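# Hang the ball-filled shallow basket on the peg

## Task

Hang the shallow basket on the stand's peg by its cord handle. It counts only if every ball is still inside the basket at the end, and the basket stays hung with the robot no longer touching it.

## Robot and tools

Robot: two arms, left_arm and right_arm, each with a parallel gripper. Base poses in the scene frame: left_arm at (-0.052, +0.300, 0) m with quat_wxyz (+1.000, 0, 0, +0.019), and right_arm at (+0.035, -0.313, 0) m with quat_wxyz (+1.000, 0, 0, -0.014). A camera stand is fixed to the floor behind the arms. Loose objects may occasionally get a small push from outside.

Frames: the scene frame has its origin at table-top height, halfway between the nominal bases, with +z up and +x pointing out over the table. left_arm is on the +y side; this has nothing to do with left or right in the images. Everything about a hand (reported pose, velocities, targets, wrist camera poses) is in that arm's own base frame. The table and fixed cameras use the scene frame. The gripper's fingers point along its +z axis and close along its y axis. end_effector_position is the point between the finger pads, just under 1 cm behind the tips.

execute_actions(actions, cameras): actions is a list of actions. Each action is a list of 1 to 15 rows, one row per 1/30 s step. If fewer than 15 rows are given, the last row repeats until 15 steps have passed. Every row holds 14 numbers in [-1, 1], covering both arms even when only one moves: left_arm dx, dy, dz, rx, ry, rz, opening, then right_arm in the same order. The first six of each arm are an offset, not a pose: they are measured along that arm's base axes from its Hand target at the moment the action began. Every row of an action refers to that same starting point, and a new action starts from wherever the Hand target then stands, so sending the same offset again moves further. Scale: 1.0 = 0.6 m of translation or 180 degrees of turn. rx, ry, rz form one rotation vector, turning about the Hand target position. A translation longer than 1.0 is shortened along its direction. Sending 0 for all six leaves an arm's target where it is (and re-requests it). Opening is absolute: +1 fully open (about 87 mm between pads), +0.5 about 69 mm, 0 about 43 mm, -0.5 about 18 mm, -1 closed. A 0 for opening is a real command, so to keep a gripper unchanged send its current command again. cameras: list of names, ["all"], [] or null; images come back by default only when actions is empty.

move(target, speed, blend, opening_speed, blocking, cameras): drives each gripper in a straight line toward a target. target is one 14-number row laid out as above, or a list of up to 15 such rows; every row is an offset from the Hand targets at the start of the move, not from the previous row. speed is the top path speed in m/s, 0.002 to 2.9 (default 0.25), with turning capped at twice that value in rad/s; one number, or one per target. blend (m) rounds corners between listed targets; 0 stops at each. opening_speed (per second on the -1 to +1 scale, at least 0.2) makes finger changes gradual. blocking=false returns after about 0.5 s while the motion continues. Paths ignore obstacles and the other arm, the gripper trails its path and can overshoot at speed, and a whole move is capped at 10 s. The result adds a "move:" line giving the ending (done, off_target, moving, held, fault) and any limits (limits=paced: pose clipped; limits=held: steps withheld). done means resting within 10 mm and 2 degrees; it says nothing about contact.

wait(seconds): 0 to 10 s with commands held; a running move carries on. stop(): brakes a running move, needing some distance. zoom_image(camera, region): region [x0, y0, x1, y1] in pixels of the latest full image of that camera, at most 504 by 504. finished_scene(scene): scene is the current scene number; it ends the scene irreversibly, so call it only when the basket hangs with all balls in and the robot clear.

Results: per arm end_effector_position (m) and end_effector_quat_wxyz in its base frame, Hand target (the commanded pose after clipping, which the next offsets count from), Tool commands, grip_measured (same scale as opening), Joint positions (gripper last, 0 closed to 1 open), Joint torques (include gravity, offsets and noise), Joint velocities (may be omitted when all are within noise), motor temperatures, and for action calls some step readings of position. Reported positions can be off by a few centimetres, worse at long reach.

Practical behaviour: the commanded orientation is clipped to 40 degrees from the measured one each step. Friction and weight leave the gripper short, low or tilted; check position and orientation after each move and correct by sending the remaining difference as an offset. Tiny moves may not happen or may go sideways. Keep paths away from an arm's own base (go around it), since passing near it can flip the shoulder posture. To grip, command about 0.04 below the grip_measured value seen at first contact for full force (about 20 N per pad); less than that grips more gently.

Cameras (all 672x504): cam_head_left, cam_head_right, cam_high, cam_low, cam_left_wrist, cam_right_wrist. Calibration is given as K and T_world_to_cam; fixed cameras may be off by a couple of degrees and millimetres, and wrist camera images can lag the arm while it moves.

Avoid: dropping the basket or balls, releasing anything while it moves, letting anything fall off the table or leaving it off the table, fast hits on fixtures or heavy objects, hard pushes, and any contact or squeeze between the two grippers or arms (the clearance check does not protect grippers from each other). Don't strain an arm's camera cable. Don't keep pressing into something; command the target back past the gripper to release. Motors heat when holding loads, stretched out or pushing: MOTOR HOT appears at 75 °C, at 90 °C the arm folds and stops working, at 100 °C it collapses.

Each tool is called after ">>>" as name(argument=value, ...), one argument or row to a line, values as JSON.

## Session

>>> execute_actions(
  actions=[],
)

Scene clock: 0.00 s.
left_arm: end_effector_position=(+0.3776, -0.0178, +0.0397) grip_measured=+0.994 end_effector_quat_wxyz=(+0.559, +0.028, +0.827, +0.057) | right_arm: end_effector_position=(+0.3668, -0.0332, +0.0389) grip_measured=+0.972 end_effector_quat_wxyz=(+0.539, +0.053, +0.830, -0.134)
Joint positions: left_arm=[-0.144 1.571 0.368 0.819 -0.196 0.057 0.997] | right_arm=[0.08 1.545 0.369 0.754 0.357 -0.024 0.986]
Joint velocities: within noise
Joint torques (N m): no reading
Motor temperatures (°C): left_arm=[31 35 32 34 29 29 31] | right_arm=[27 35 30 36 26 31 30]
Heat: left arm: 35 °C; right arm: 36 °C.
Hand target: left_arm +0.3840, -0.0175, +0.0511; +0.575, +0.026, +0.816, +0.059 | right_arm +0.3721, -0.0333, +0.0478; +0.552, +0.060, +0.821, -0.133
Tool commands: left_gripper/opening=+1.0 right_gripper/opening=+1.0

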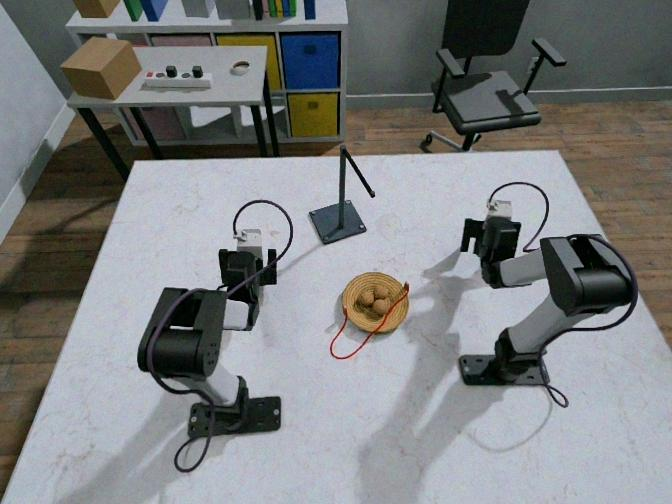

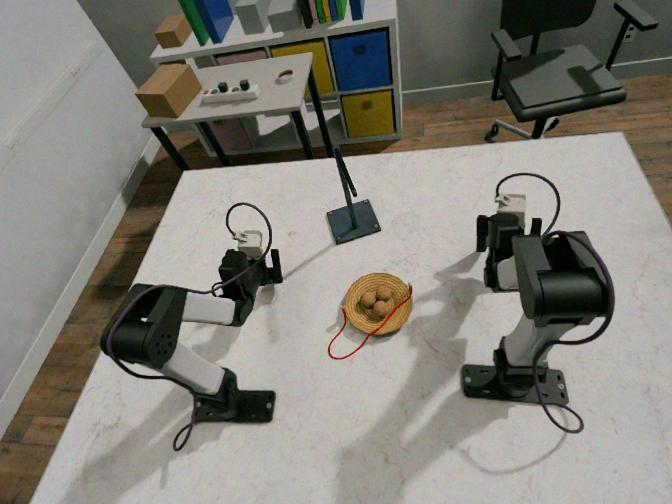

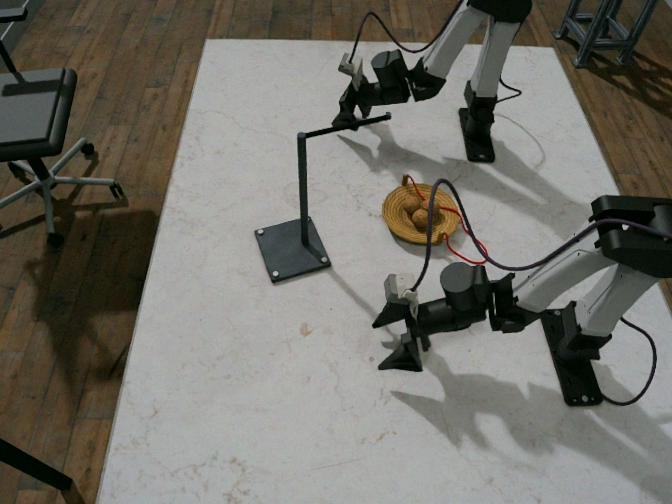

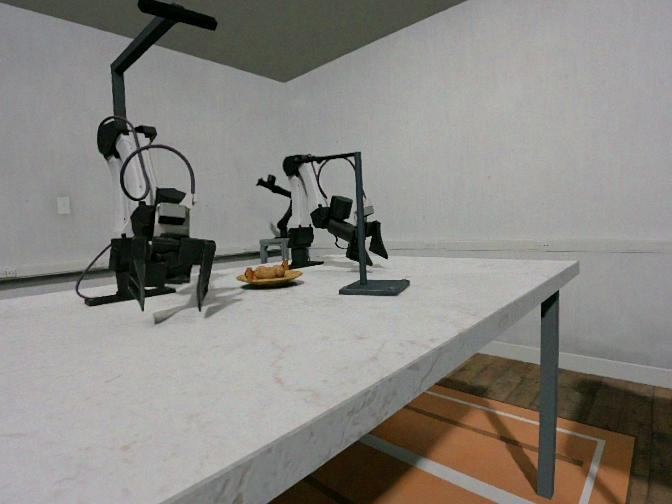

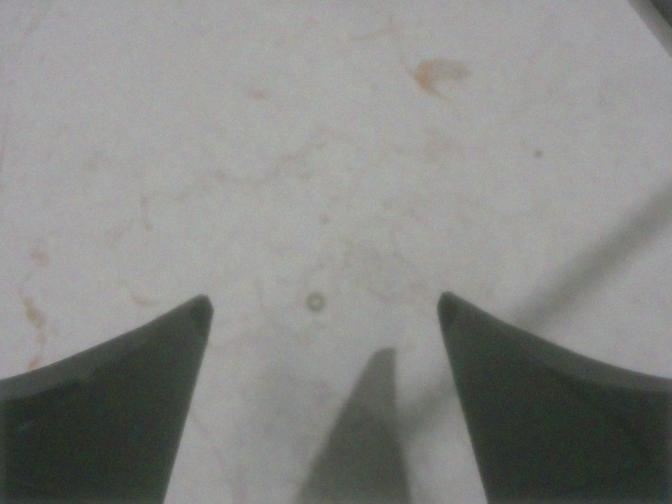

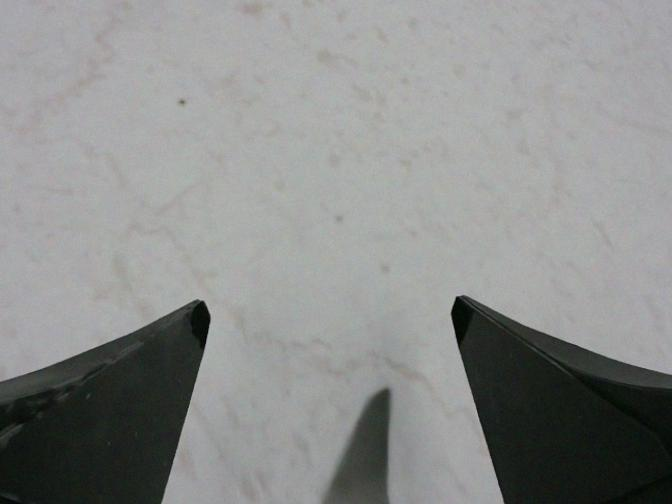

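>>> zoom_image(
  camera="cam_head_right",
  region=[300, 120, 460, 380],
)

>>> zoom_image(
  camera="cam_head_left",
  region=[290, 130, 450, 370],
)

>>> zoom_image(
  camera="cam_high",
  region=[230, 90, 510, 300],
)

>>> zoom_image(
  camera="cam_low",
  region=[220, 130, 430, 310],
)

Scaled by 1.938 from the camera's 672x504 image, which has a finer 960x720 frame.

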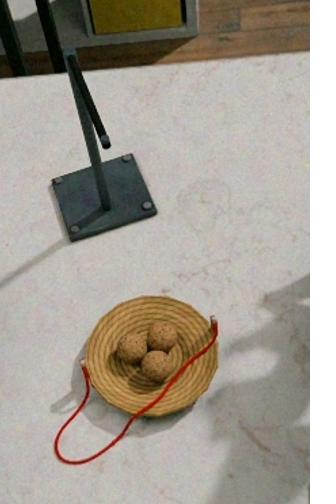

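Scaled by 2.100 from the camera's 672x504 image, which has a finer 960x720 frame.

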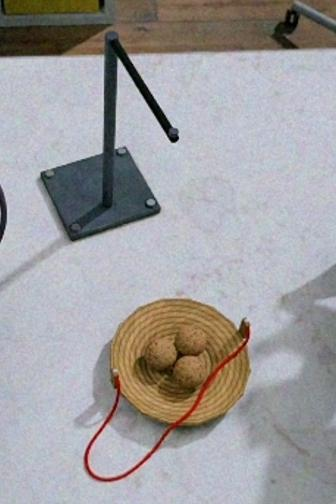

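Scaled by 1.800 from the camera's 672x504 image, which has a finer 960x720 frame.

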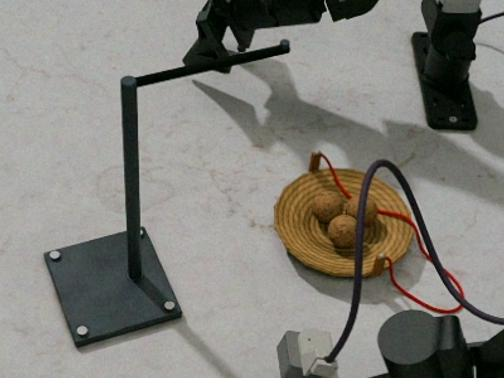

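Scaled by 2.400 from the camera's 672x504 image, which has a finer 960x720 frame.

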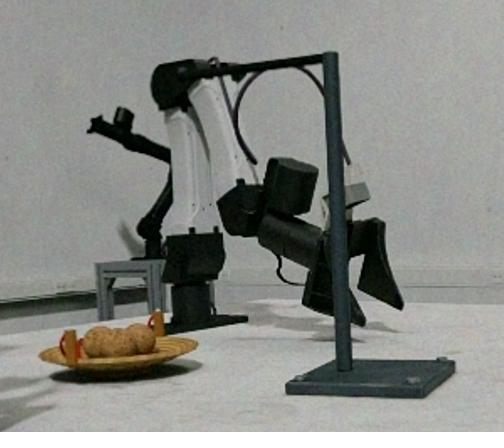

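>>> move(
  target=[-0.404,-0.43,0.165,0.126,0.269,-0.336,1,0,0,0,0,0,0,1],
  cameras=["all"],
)

Scene clock: 108.23 s.
left_arm: end_effector_position=(+0.1434, -0.2687, +0.1428) grip_measured=+0.994 end_effector_quat_wxyz=(+0.145, +0.542, +0.823, -0.086) | right_arm: end_effector_position=(+0.3668, -0.0332, +0.0389) grip_measured=+0.972 end_effector_quat_wxyz=(+0.539, +0.053, +0.830, -0.134)
Joint positions: left_arm=[-1.086 1.529 1.347 -1.05 0.01 0.078 0.997] | right_arm=[0.08 1.545 0.369 0.754 0.357 -0.024 0.986]
Joint torques (N m): left_arm=[-1.11 -4.68 7.98 0.6 0.01 0.12] | right_arm=[0.09 -4.97 5.23 1.92 0.09 0.09]
Motor temperatures (°C): left_arm=[31 38 36 38 29 28 31] | right_arm=[27 38 33 42 26 31 29]
Heat: left arm: 38 °C; right arm: 42 °C.
Hand target: left_arm +0.1417, -0.2754, +0.1502; +0.145, +0.543, +0.822, -0.096 | right_arm +0.3721, -0.0333, +0.0478; +0.552, +0.060, +0.821, -0.133
Off the commanded pose: left_arm 0.010 m, 1 deg | right_arm 0.010 m, 2 deg.
move: done
camera_calibration:
cam_left_wrist: T_world_to_cam=[[-0.916838, -0.399206, -0.00649755, 0.0214243], [-0.346555, 0.787623, 0.50946, 0.21197], [-0.198262, 0.469344, -0.86047, 0.419023], [0, 0, 0, 1]] pos_world=[0.176178, -0.355066, 0.252706]

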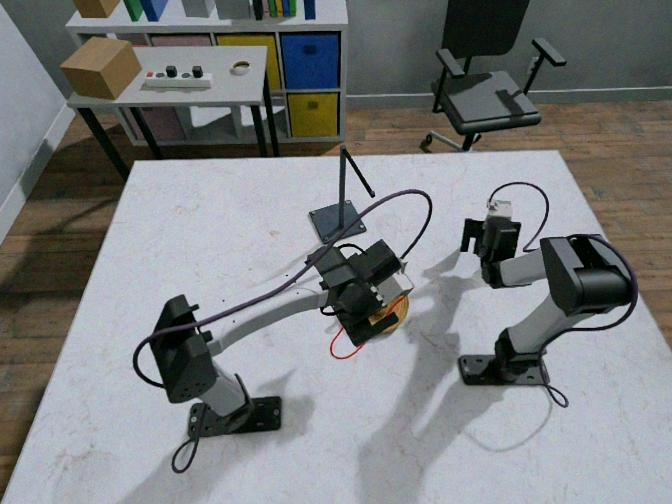

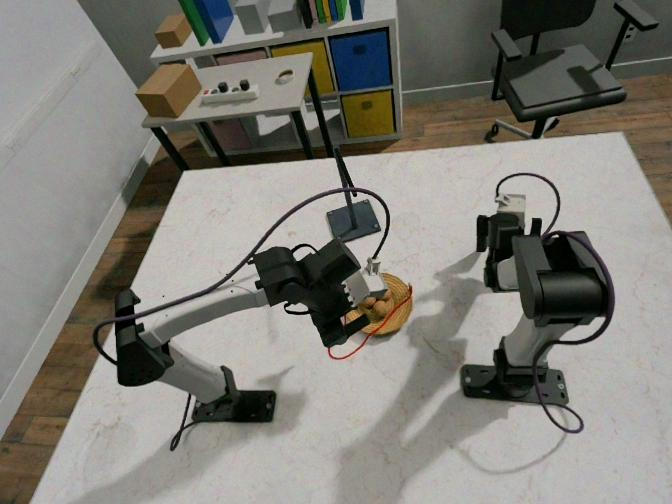

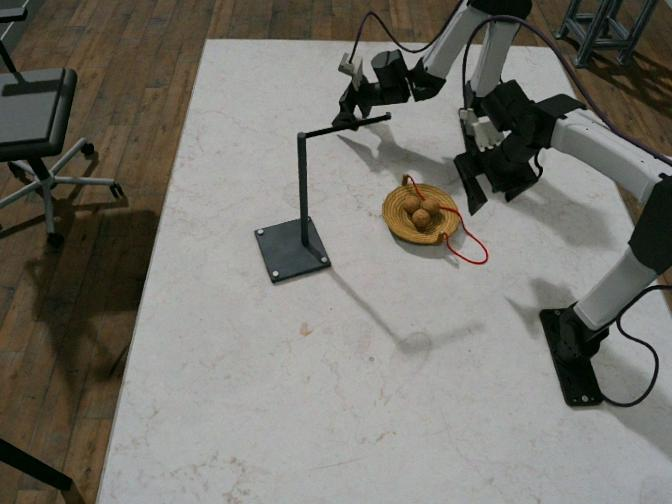

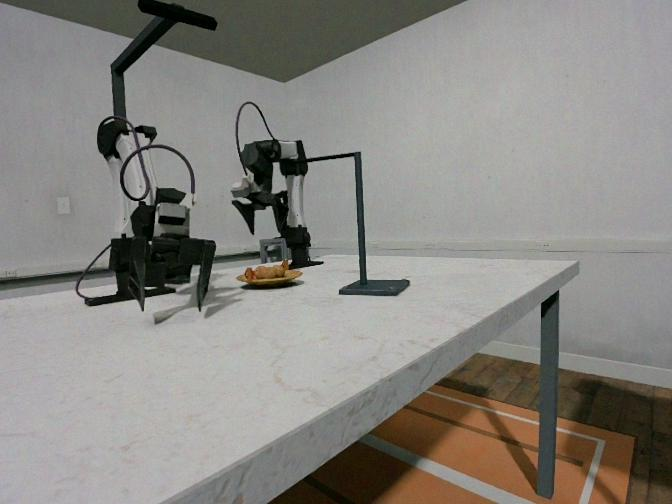

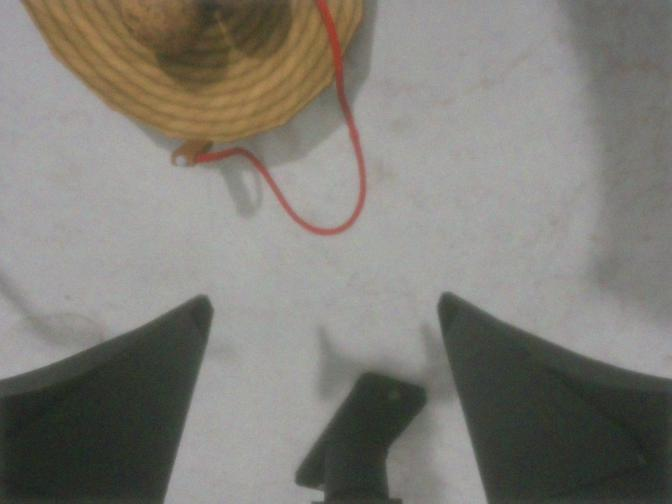

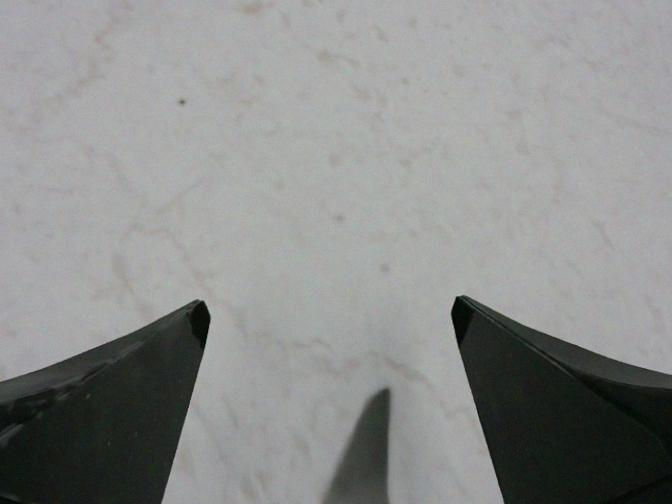

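>>> move(
  target=[0.002,-0.058,-0.153,0,0,0.039,0,0,0,0,0,0,0,1],
  cameras=["cam_left_wrist","cam_high","cam_head_right"],
)

Scene clock: 156.70 s.
left_arm: end_effector_position=(+0.1382, -0.3017, +0.0608) grip_measured=+0.000 end_effector_quat_wxyz=(+0.132, +0.495, +0.855, -0.084) | right_arm: end_effector_position=(+0.3668, -0.0332, +0.0389) grip_measured=+0.972 end_effector_quat_wxyz=(+0.539, +0.053, +0.830, -0.134)
Joint positions: left_arm=[-1.138 1.686 1.186 -0.757 -0.013 -0.086 0.5] | right_arm=[0.08 1.545 0.369 0.754 0.357 -0.024 0.986]
Joint torques (N m): left_arm=[-1.47 -6.04 4.42 1.19 -0.28 0.08] | right_arm=[0.09 -4.98 5.26 1.92 0.1 0.09]
Motor temperatures (°C): left_arm=[31 39 44 36 29 28 31] | right_arm=[27 38 33 43 26 31 29]
Heat: left arm: 44 °C; right arm: 43 °C.
Hand target: left_arm +0.1430, -0.3103, +0.0583; +0.151, +0.492, +0.853, -0.087 | right_arm +0.3721, -0.0333, +0.0478; +0.552, +0.060, +0.821, -0.133
Off the commanded pose: left_arm 0.010 m, 2 deg | right_arm 0.010 m, 2 deg.
move: done
camera_calibration:
cam_left_wrist: T_world_to_cam=[[-0.866615, -0.498392, 0.0241794, -0.035825], [-0.411392, 0.741081, 0.530618, 0.271602], [-0.282374, 0.449894, -0.847266, 0.367726], [0, 0, 0, 1]] pos_world=[0.184525, -0.384572, 0.168312]
Images, in order (width x height): cam_head_right 672x504, cam_high 672x504, cam_left_wrist 672x504.

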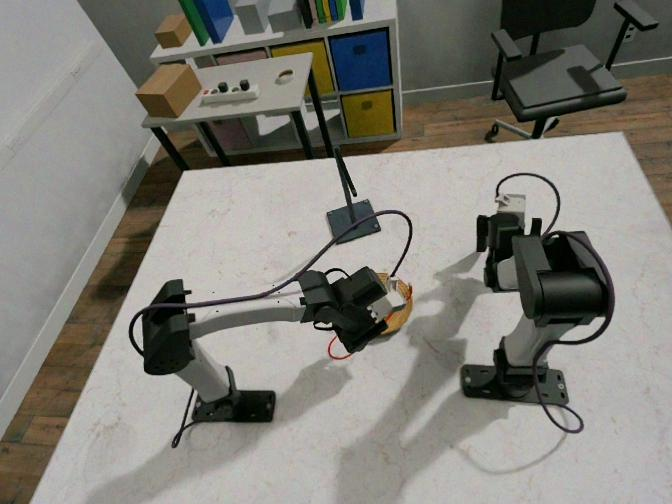

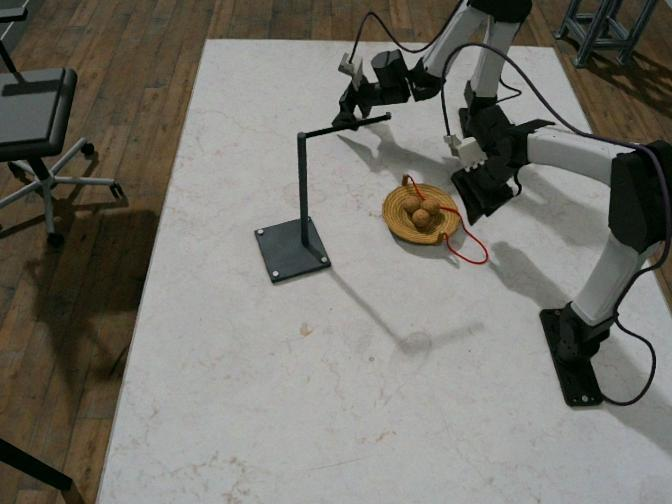

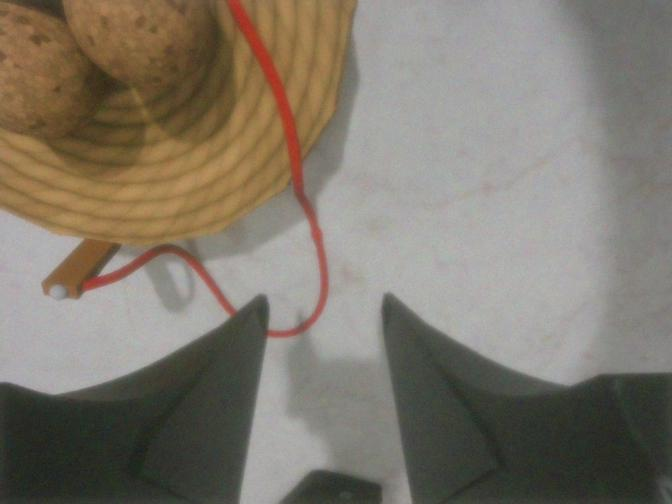

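>>> move(
  target=[0,0.012,-0.083,0,0,0.028,-0.2,0,0,0,0,0,0,1],
  speed=0.1,
  cameras=["cam_left_wrist","cam_high"],
)

Scene clock: 180.50 s.
left_arm: end_effector_position=(+0.1372, -0.2957, +0.0118) grip_measured=-0.200 end_effector_quat_wxyz=(+0.136, +0.459, +0.875, -0.078) | right_arm: end_effector_position=(+0.3668, -0.0332, +0.0389) grip_measured=+0.972 end_effector_quat_wxyz=(+0.539, +0.053, +0.830, -0.134)
Joint positions: left_arm=[-1.138 1.733 1.033 -0.559 -0.041 -0.164 0.4] | right_arm=[0.08 1.545 0.369 0.754 0.357 -0.024 0.986]
Joint torques (N m): left_arm=[-1.13 -5.86 4.03 1.21 -0.31 0.09] | right_arm=[0.08 -5 5.23 1.92 0.09 0.09]
Heat: left arm: 40 °C; right arm: 43 °C.
Hand target: left_arm +0.1429, -0.3029, +0.0084; +0.154, +0.454, +0.874, -0.080 | right_arm +0.3721, -0.0333, +0.0478; +0.552, +0.060, +0.821, -0.133
Off the commanded pose: left_arm 0.010 m, 2 deg | right_arm 0.010 m, 2 deg.
move: done
camera_calibration:
cam_left_wrist: T_world_to_cam=[[-0.822464, -0.568392, 0.0219706, -0.05922], [-0.472252, 0.70386, 0.530622, 0.29015], [-0.317066, 0.426042, -0.847324, 0.321094], [0, 0, 0, 1]] pos_world=[0.190125, -0.374685, 0.119411]
Images, in order (width x height): cam_high 672x504, cam_left_wrist 672x504.

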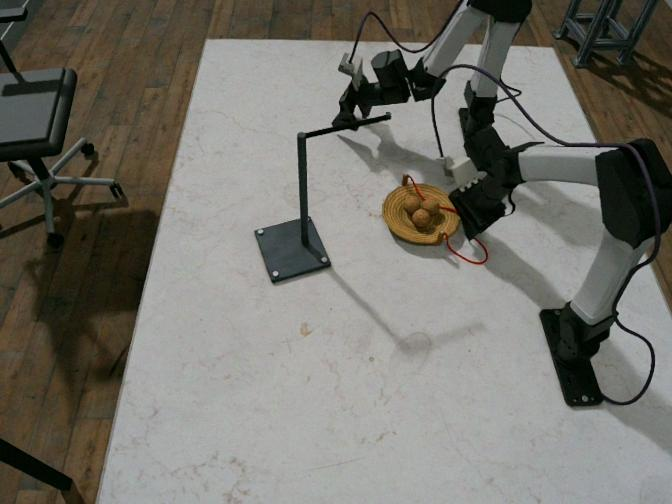

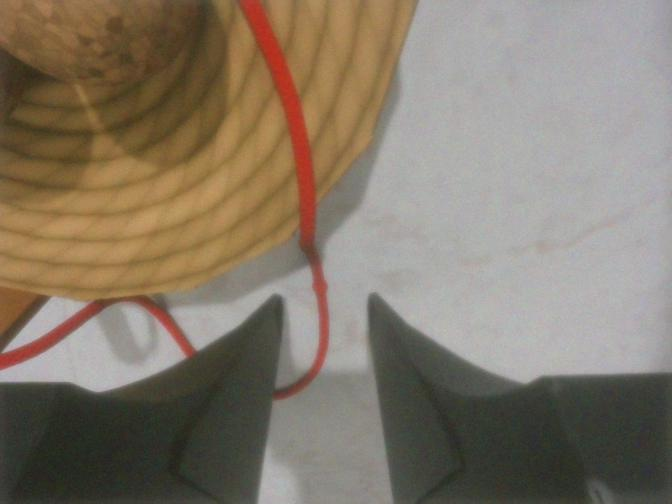

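>>> move(
  target=[
    [0,0,-0.007,0,0,0,-0.2,0,0,0,0,0,0,1],
    [0,0,-0.007,0,0,0,-1,0,0,0,0,0,0,1],
  ],
  speed=0.05,
  opening_speed=1.5,
  cameras=["cam_left_wrist"],
)

Scene clock: 188.30 s.
left_arm: end_effector_position=(+0.1376, -0.2965, +0.0081) grip_measured=-0.852 end_effector_quat_wxyz=(+0.137, +0.459, +0.874, -0.079) | right_arm: end_effector_position=(+0.3668, -0.0332, +0.0389) grip_measured=+0.972 end_effector_quat_wxyz=(+0.539, +0.053, +0.830, -0.134)
Joint positions: left_arm=[-1.138 1.74 1.024 -0.541 -0.041 -0.164 0.074] | right_arm=[0.08 1.545 0.369 0.754 0.357 -0.024 0.986]
Joint torques (N m): left_arm=[-1.14 -5.81 3.9 1.21 -0.31 0.09] | right_arm=[0.09 -4.98 5.22 1.92 0.1 0.09]
Motor temperatures (°C): left_arm=[31 39 39 36 29 28 31] | right_arm=[27 38 34 43 26 31 29]
Heat: left arm: 39 °C; right arm: 43 °C.
Hand target: left_arm +0.1429, -0.3030, +0.0043; +0.154, +0.454, +0.874, -0.080 | right_arm +0.3721, -0.0333, +0.0478; +0.552, +0.060, +0.821, -0.133
Off the commanded pose: left_arm 0.009 m, 2 deg | right_arm 0.010 m, 2 deg.
move: done
camera_calibration:
cam_left_wrist: T_world_to_cam=[[-0.82243, -0.568423, 0.022442, -0.0593363], [-0.472916, 0.705105, 0.528373, 0.293311], [-0.316163, 0.423937, -0.848716, 0.317606], [0, 0, 0, 1]] pos_world=[0.190327, -0.375188, 0.115911]
Images, in order (width x height): cam_left_wrist 672x504.

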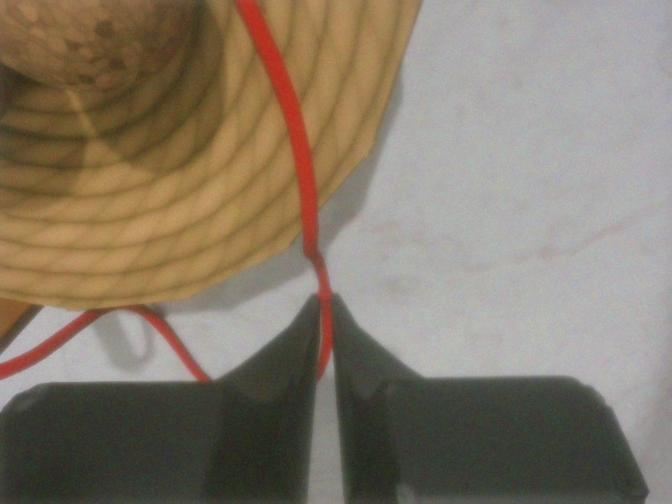

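>>> move(
  target=[
    [0.037,-0.023,0.167,0,0,0,-1,0,0,0,0,0,0,1],
    [0.192,-0.078,0.29,0,0,-0.1,-1,0,0,0,0,0,0,1],
  ],
  speed=0.12,
  blend=[0.03,0],
  cameras=["all"],
)

Scene clock: 206.47 s.
left_arm: end_effector_position=(+0.2564, -0.3474, +0.1752) grip_measured=-0.852 end_effector_quat_wxyz=(+0.141, +0.577, +0.799, -0.096) | right_arm: end_effector_position=(+0.3668, -0.0332, +0.0389) grip_measured=+0.972 end_effector_quat_wxyz=(+0.539, +0.053, +0.830, -0.134)
Joint positions: left_arm=[-0.924 2.085 2.173 -1.331 0.099 0.311 0.074] | right_arm=[0.08 1.545 0.369 0.754 0.357 -0.024 0.986]
Joint torques (N m): left_arm=[-0.21 -8.1 7.46 0.57 0.1 0.35] | right_arm=[0.1 -5 5.24 1.92 0.09 0.09]
Heat: left arm: 40 °C; right arm: 44 °C.
Hand target: left_arm +0.2581, -0.3499, +0.1784; +0.140, +0.585, +0.792, -0.103 | right_arm +0.3721, -0.0333, +0.0478; +0.552, +0.060, +0.821, -0.133
Off the commanded pose: left_arm 0.004 m, 1 deg | right_arm 0.010 m, 2 deg.
move: done
camera_calibration:
cam_left_wrist: T_world_to_cam=[[-0.948294, -0.317394, 0.000435653, 0.129057], [-0.273417, 0.817598, 0.506731, 0.288829], [-0.161189, 0.480411, -0.862104, 0.500776], [0, 0, 0, 1]] pos_world=[0.282074, -0.435762, 0.285306]

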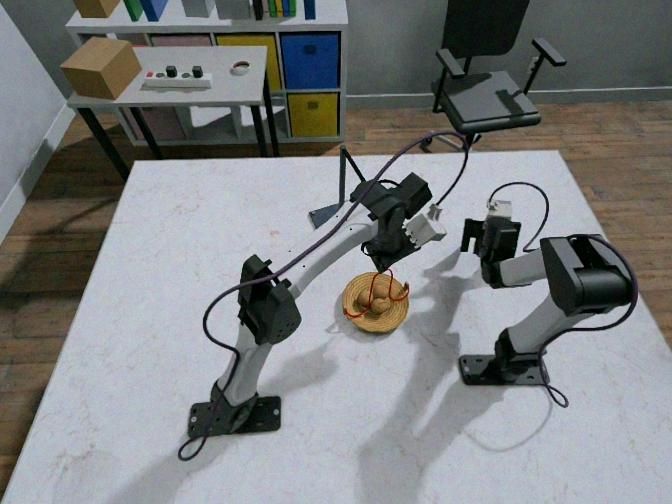

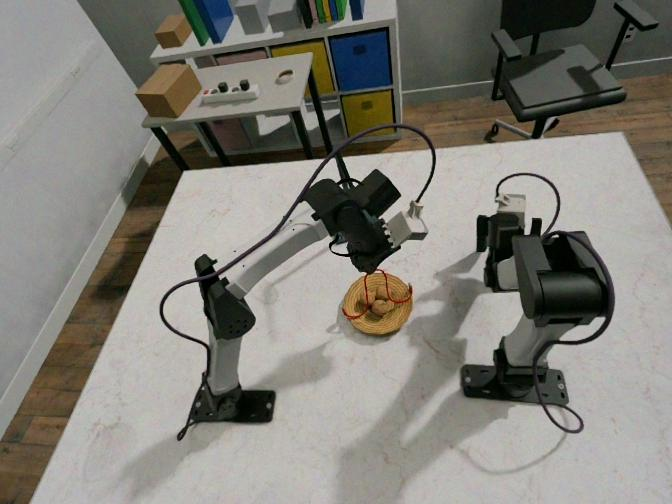

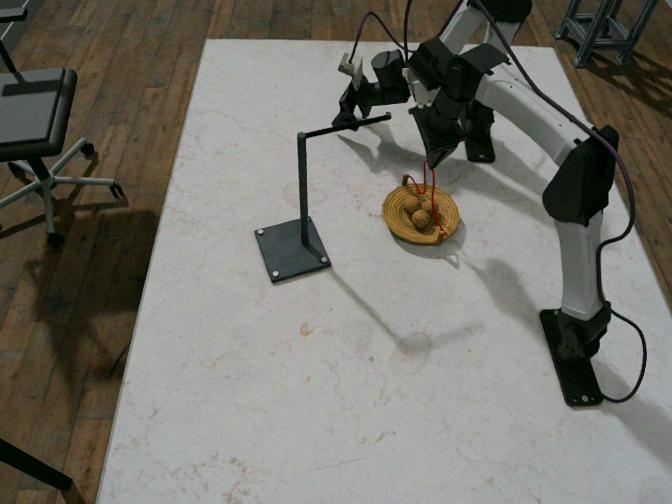

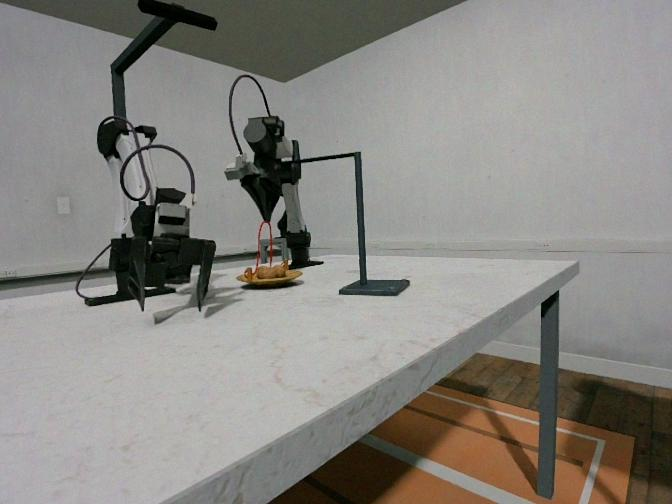

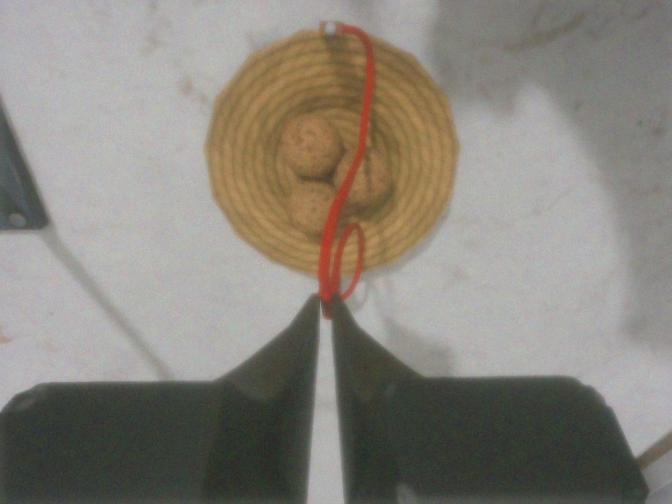

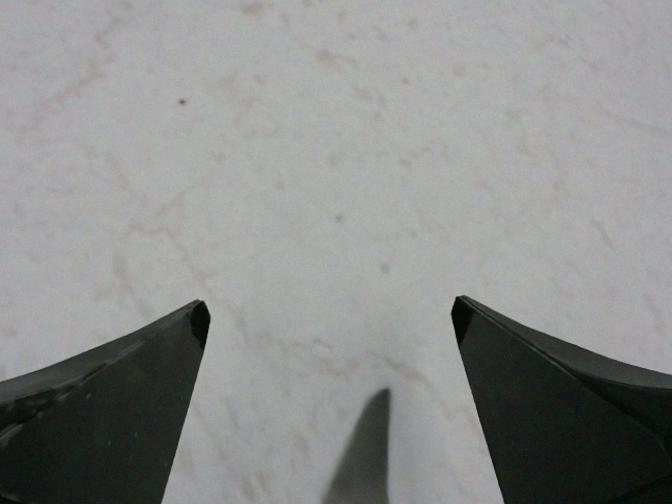

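>>> move(
  target=[0,0.0,0.08,0,0,0,-1,0,0,0,0,0,0,1],
  speed=0.06,
  cameras=["cam_high","cam_low","cam_left_wrist","cam_head_left"],
)

>>> zoom_image(
  camera="cam_low",
  region=[220, 130, 430, 310],
)

Scene clock: 212.60 s.
left_arm: end_effector_position=(+0.2582, -0.3497, +0.2200) grip_measured=-0.852 end_effector_quat_wxyz=(+0.158, +0.576, +0.795, -0.101) | right_arm: end_effector_position=(+0.3668, -0.0332, +0.0389) grip_measured=+0.972 end_effector_quat_wxyz=(+0.539, +0.053, +0.830, -0.134)
Joint positions: left_arm=[-0.924 2.18 2.517 -1.542 0.099 0.311 0.074] | right_arm=[0.08 1.545 0.369 0.754 0.357 -0.024 0.986]
Joint torques (N m): left_arm=[-0.2 -9.17 6.61 0.62 0.09 0.32] | right_arm=[0.08 -5.01 5.23 1.93 0.09 0.09]
Heat: left arm: 41 °C; right arm: 44 °C.
Hand target: left_arm +0.2581, -0.3499, +0.2263; +0.140, +0.585, +0.792, -0.103 | right_arm +0.3721, -0.0333, +0.0478; +0.552, +0.060, +0.821, -0.133
Off the commanded pose: left_arm 0.006 m, 2 deg | right_arm 0.010 m, 2 deg.
joint sent to its limit (left arm) — joint 4 (wrist pitch), lower limit. The joint targets still meet the commanded pose.
move: done
camera_calibration:
cam_left_wrist: T_world_to_cam=[[-0.948167, -0.317571, -0.011306, 0.132504], [-0.284373, 0.832094, 0.476184, 0.283153], [-0.141815, 0.454717, -0.879273, 0.530595], [0, 0, 0, 1]] pos_world=[0.281403, -0.434801, 0.333203]
Images, in order (width x height): cam_head_left 672x504, cam_high 672x504, cam_low 672x504, cam_left_wrist 672x504.

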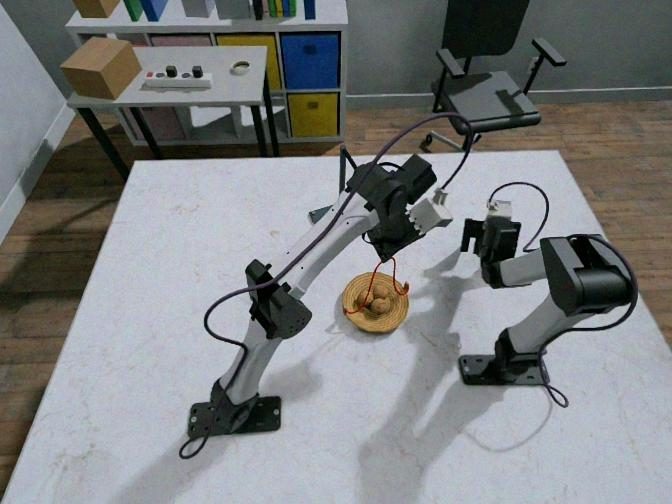

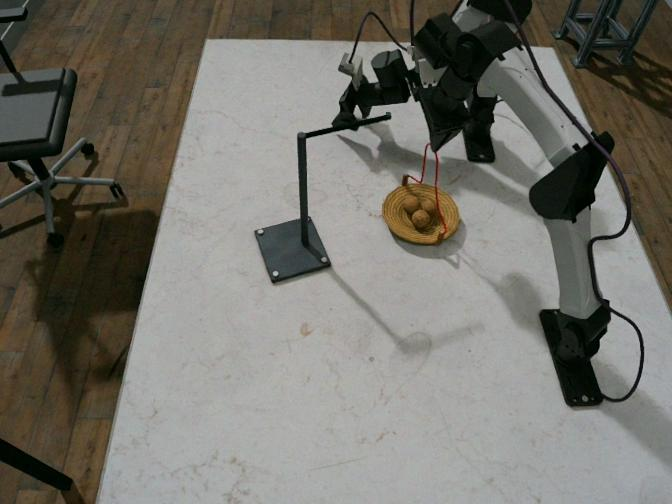

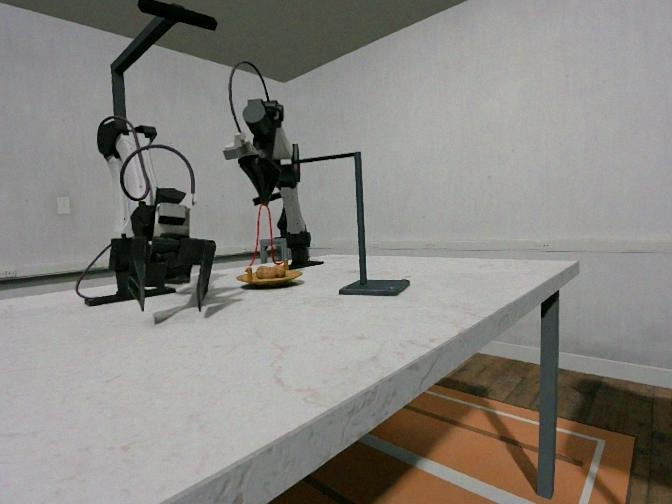

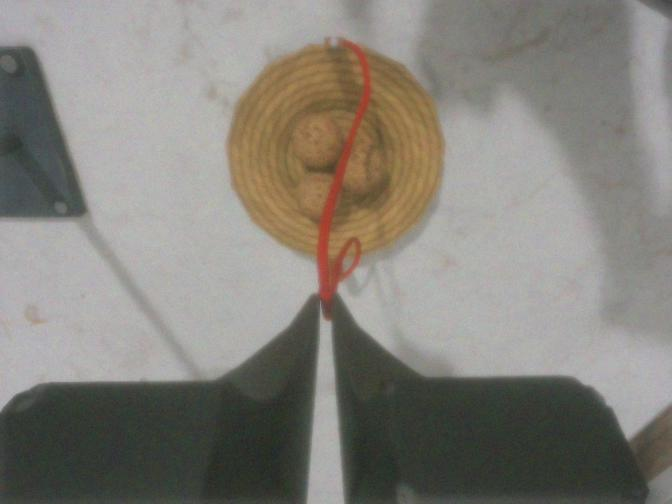

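Scaled by 2.400 from the camera's 672x504 image, which has a finer 960x720 frame.

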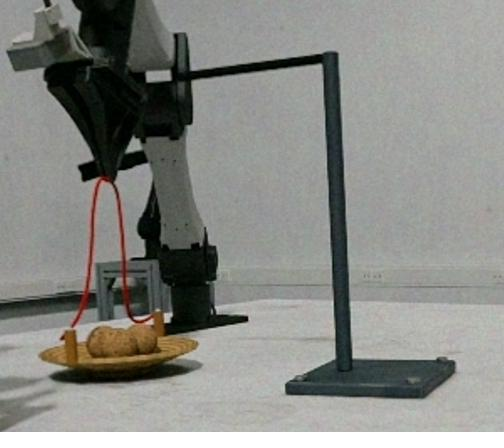

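>>> move(
  target=[0,0.0,0.05,-0.159,-0.0495,0,-1,0,0,0,0,0,0,1],
  speed=0.1,
  cameras=["cam_high","cam_low","cam_left_wrist","cam_head_left"],
)

>>> zoom_image(
  camera="cam_low",
  region=[220, 130, 430, 310],
)

>>> zoom_image(
  camera="cam_high",
  region=[230, 90, 510, 300],
)

Scene clock: 238.87 s.
left_arm: end_effector_position=(+0.2544, -0.3449, +0.2347) grip_measured=-0.852 end_effector_quat_wxyz=(+0.302, +0.546, +0.747, -0.231) | right_arm: end_effector_position=(+0.3668, -0.0332, +0.0389) grip_measured=+0.972 end_effector_quat_wxyz=(+0.539, +0.053, +0.830, -0.134)
Joint positions: left_arm=[-0.838 1.684 1.717 -0.873 0.309 0.305 0.074] | right_arm=[0.08 1.545 0.369 0.754 0.357 -0.024 0.986]
Joint torques (N m): left_arm=[0.16 -10.36 4.45 1.82 0.18 0.1] | right_arm=[0.1 -4.97 5.24 1.92 0.09 0.09]
Motor temperatures (°C): left_arm=[31 46 39 35 29 28 32] | right_arm=[27 38 34 44 26 31 29]
Heat: left arm: 46 °C; right arm: 44 °C.
Hand target: left_arm +0.2581, -0.3499, +0.2563; +0.341, +0.538, +0.729, -0.250 | right_arm +0.3721, -0.0333, +0.0478; +0.552, +0.060, +0.821, -0.133
Off the commanded pose: left_arm 0.023 m, 5 deg | right_arm 0.010 m, 2 deg.
move: off_target (left_arm)
camera_calibration:
cam_left_wrist: T_world_to_cam=[[-0.955101, -0.295126, 0.0261247, 0.131295], [-0.291675, 0.95208, 0.0920276, 0.40443], [-0.0520325, 0.0802757, -0.995414, 0.416057], [0, 0, 0, 1]] pos_world=[0.26501, -0.379701, 0.3735]
Images, in order (width x height): cam_head_left 672x504, cam_high 672x504, cam_low 672x504, cam_left_wrist 672x504.

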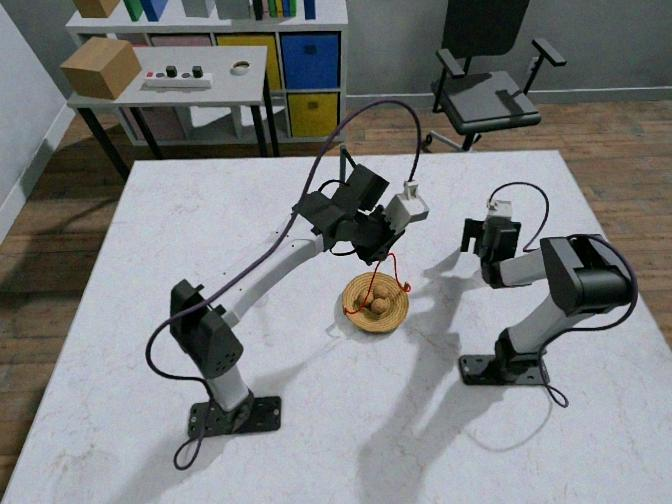

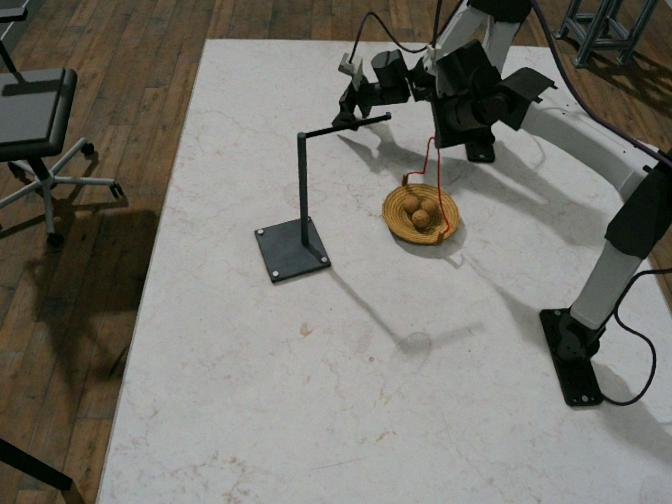

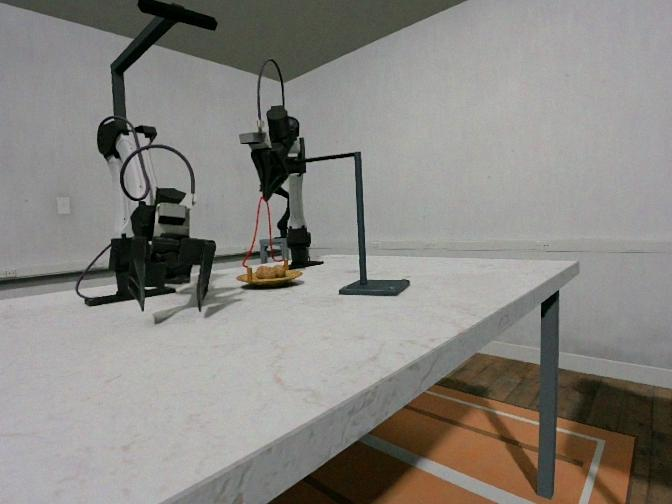

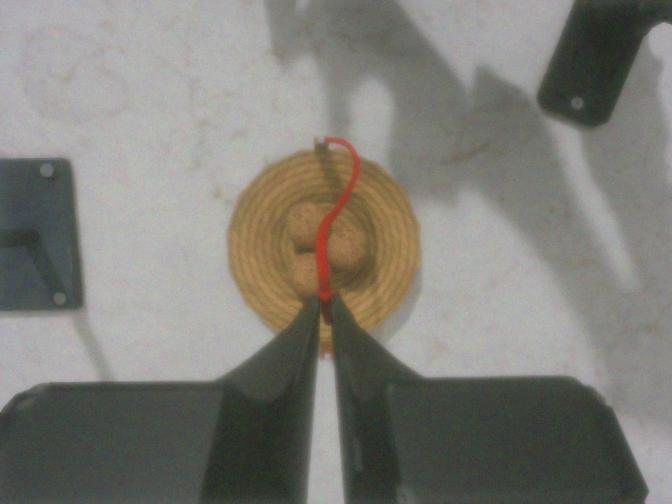

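Scaled by 2.400 from the camera's 672x504 image, which has a finer 960x720 frame.

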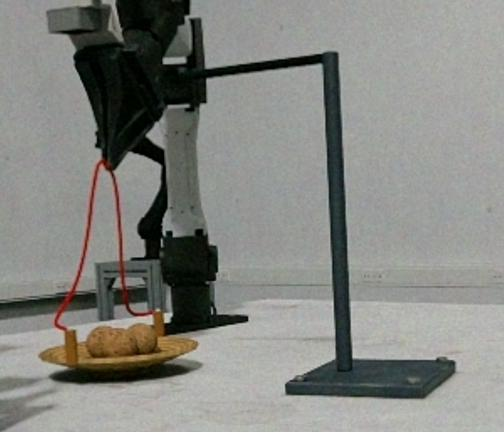

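Scaled by 1.800 from the camera's 672x504 image, which has a finer 960x720 frame.

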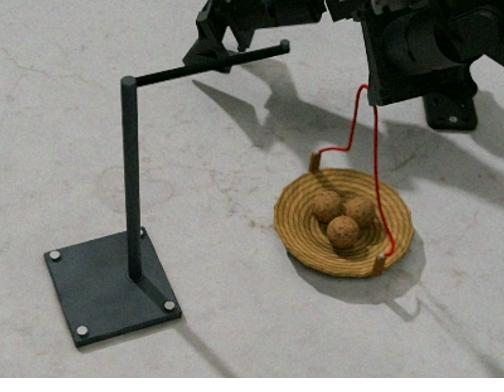

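>>> move(
  target=[0,0.0,0.05,0,0,0,-1,0,0,0,0,0,0,1],
  speed=0.05,
  cameras=["cam_high","cam_low","cam_left_wrist","cam_head_left"],
)

>>> zoom_image(
  camera="cam_low",
  region=[220, 130, 430, 310],
)

>>> zoom_image(
  camera="cam_high",
  region=[230, 90, 510, 300],
)

Scene clock: 251.67 s.
left_arm: end_effector_position=(+0.2571, -0.3479, +0.2724) grip_measured=-0.852 end_effector_quat_wxyz=(+0.333, +0.542, +0.734, -0.238) | right_arm: end_effector_position=(+0.3668, -0.0332, +0.0389) grip_measured=+0.972 end_effector_quat_wxyz=(+0.539, +0.053, +0.830, -0.134)
Joint positions: left_arm=[-0.838 1.684 1.835 -0.924 0.309 0.304 0.074] | right_arm=[0.08 1.545 0.369 0.754 0.357 -0.024 0.986]
Joint torques (N m): left_arm=[0.21 -6.52 8.5 1.16 0.17 0.1] | right_arm=[0.12 -4.98 5.23 1.92 0.09 0.09]
Heat: left arm: 47 °C; right arm: 44 °C.
Hand target: left_arm +0.2581, -0.3499, +0.2863; +0.341, +0.538, +0.729, -0.250 | right_arm +0.3721, -0.0333, +0.0478; +0.552, +0.060, +0.821, -0.133
Off the commanded pose: left_arm 0.014 m, 2 deg | right_arm 0.010 m, 2 deg.
move: off_target (left_arm)
camera_calibration:
cam_left_wrist: T_world_to_cam=[[-0.955344, -0.295494, -0.00111549, 0.139338], [-0.295388, 0.954884, 0.0307, 0.423292], [-0.00800651, 0.0296586, -0.999528, 0.426169], [0, 0, 0, 1]] pos_world=[0.261563, -0.375661, 0.413129]
Images, in order (width x height): cam_head_left 672x504, cam_high 672x504, cam_low 672x504, cam_left_wrist 672x504.

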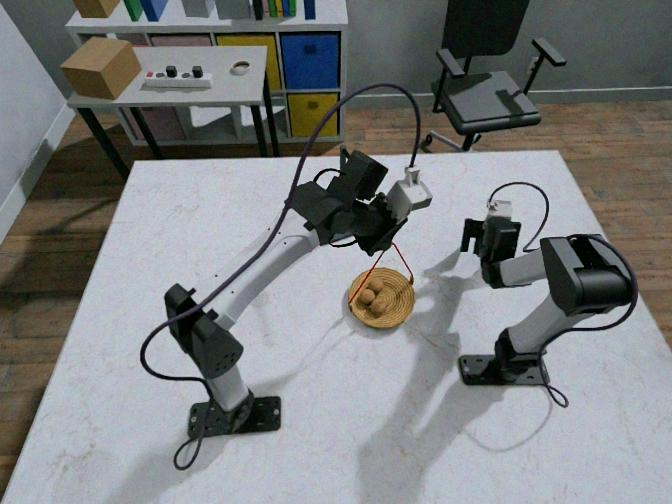

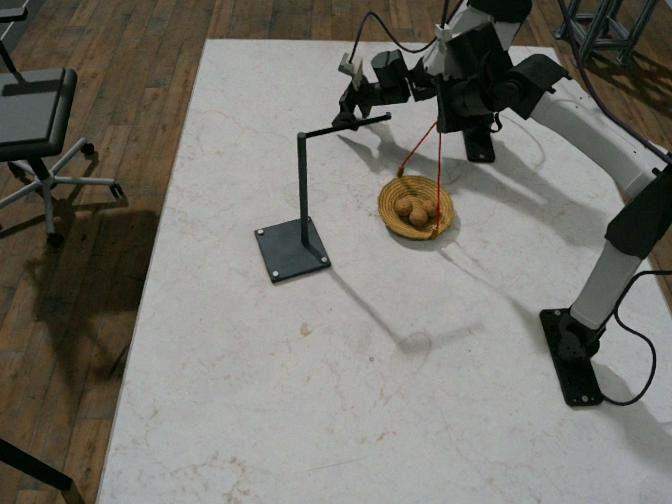

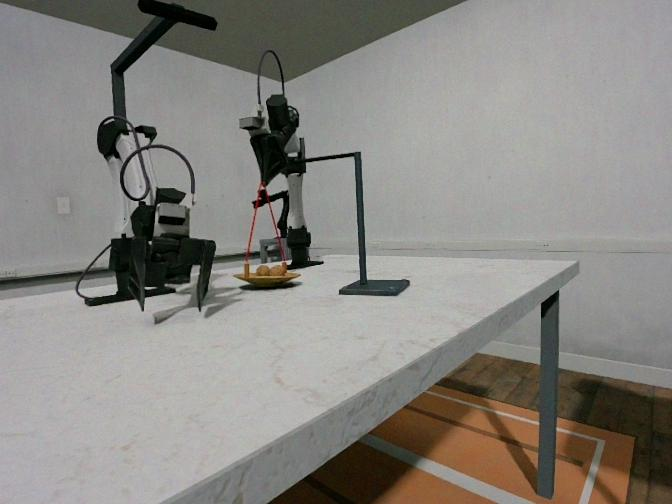

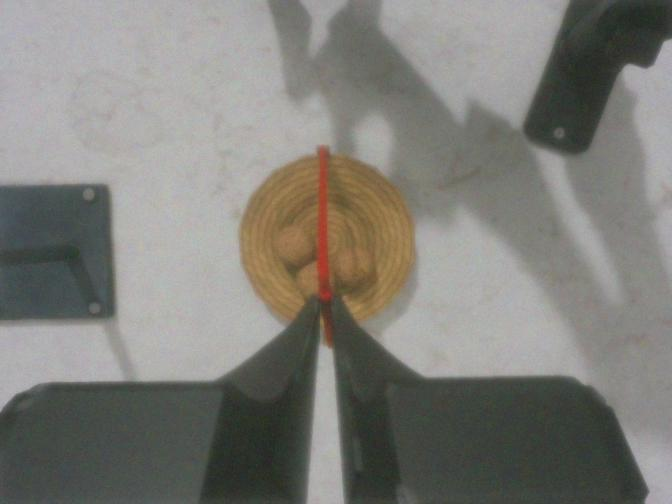

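Scaled by 2.400 from the camera's 672x504 image, which has a finer 960x720 frame.

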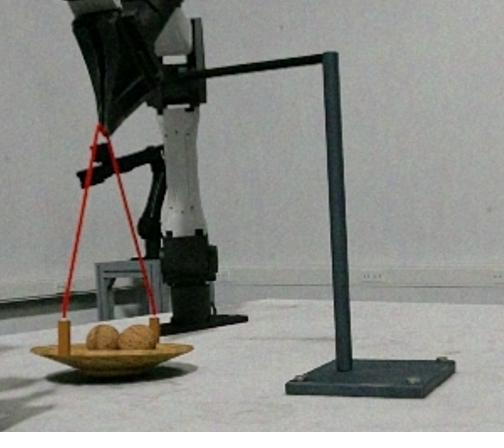

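Scaled by 1.800 from the camera's 672x504 image, which has a finer 960x720 frame.

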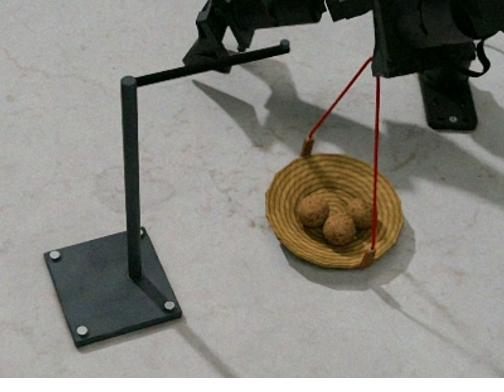

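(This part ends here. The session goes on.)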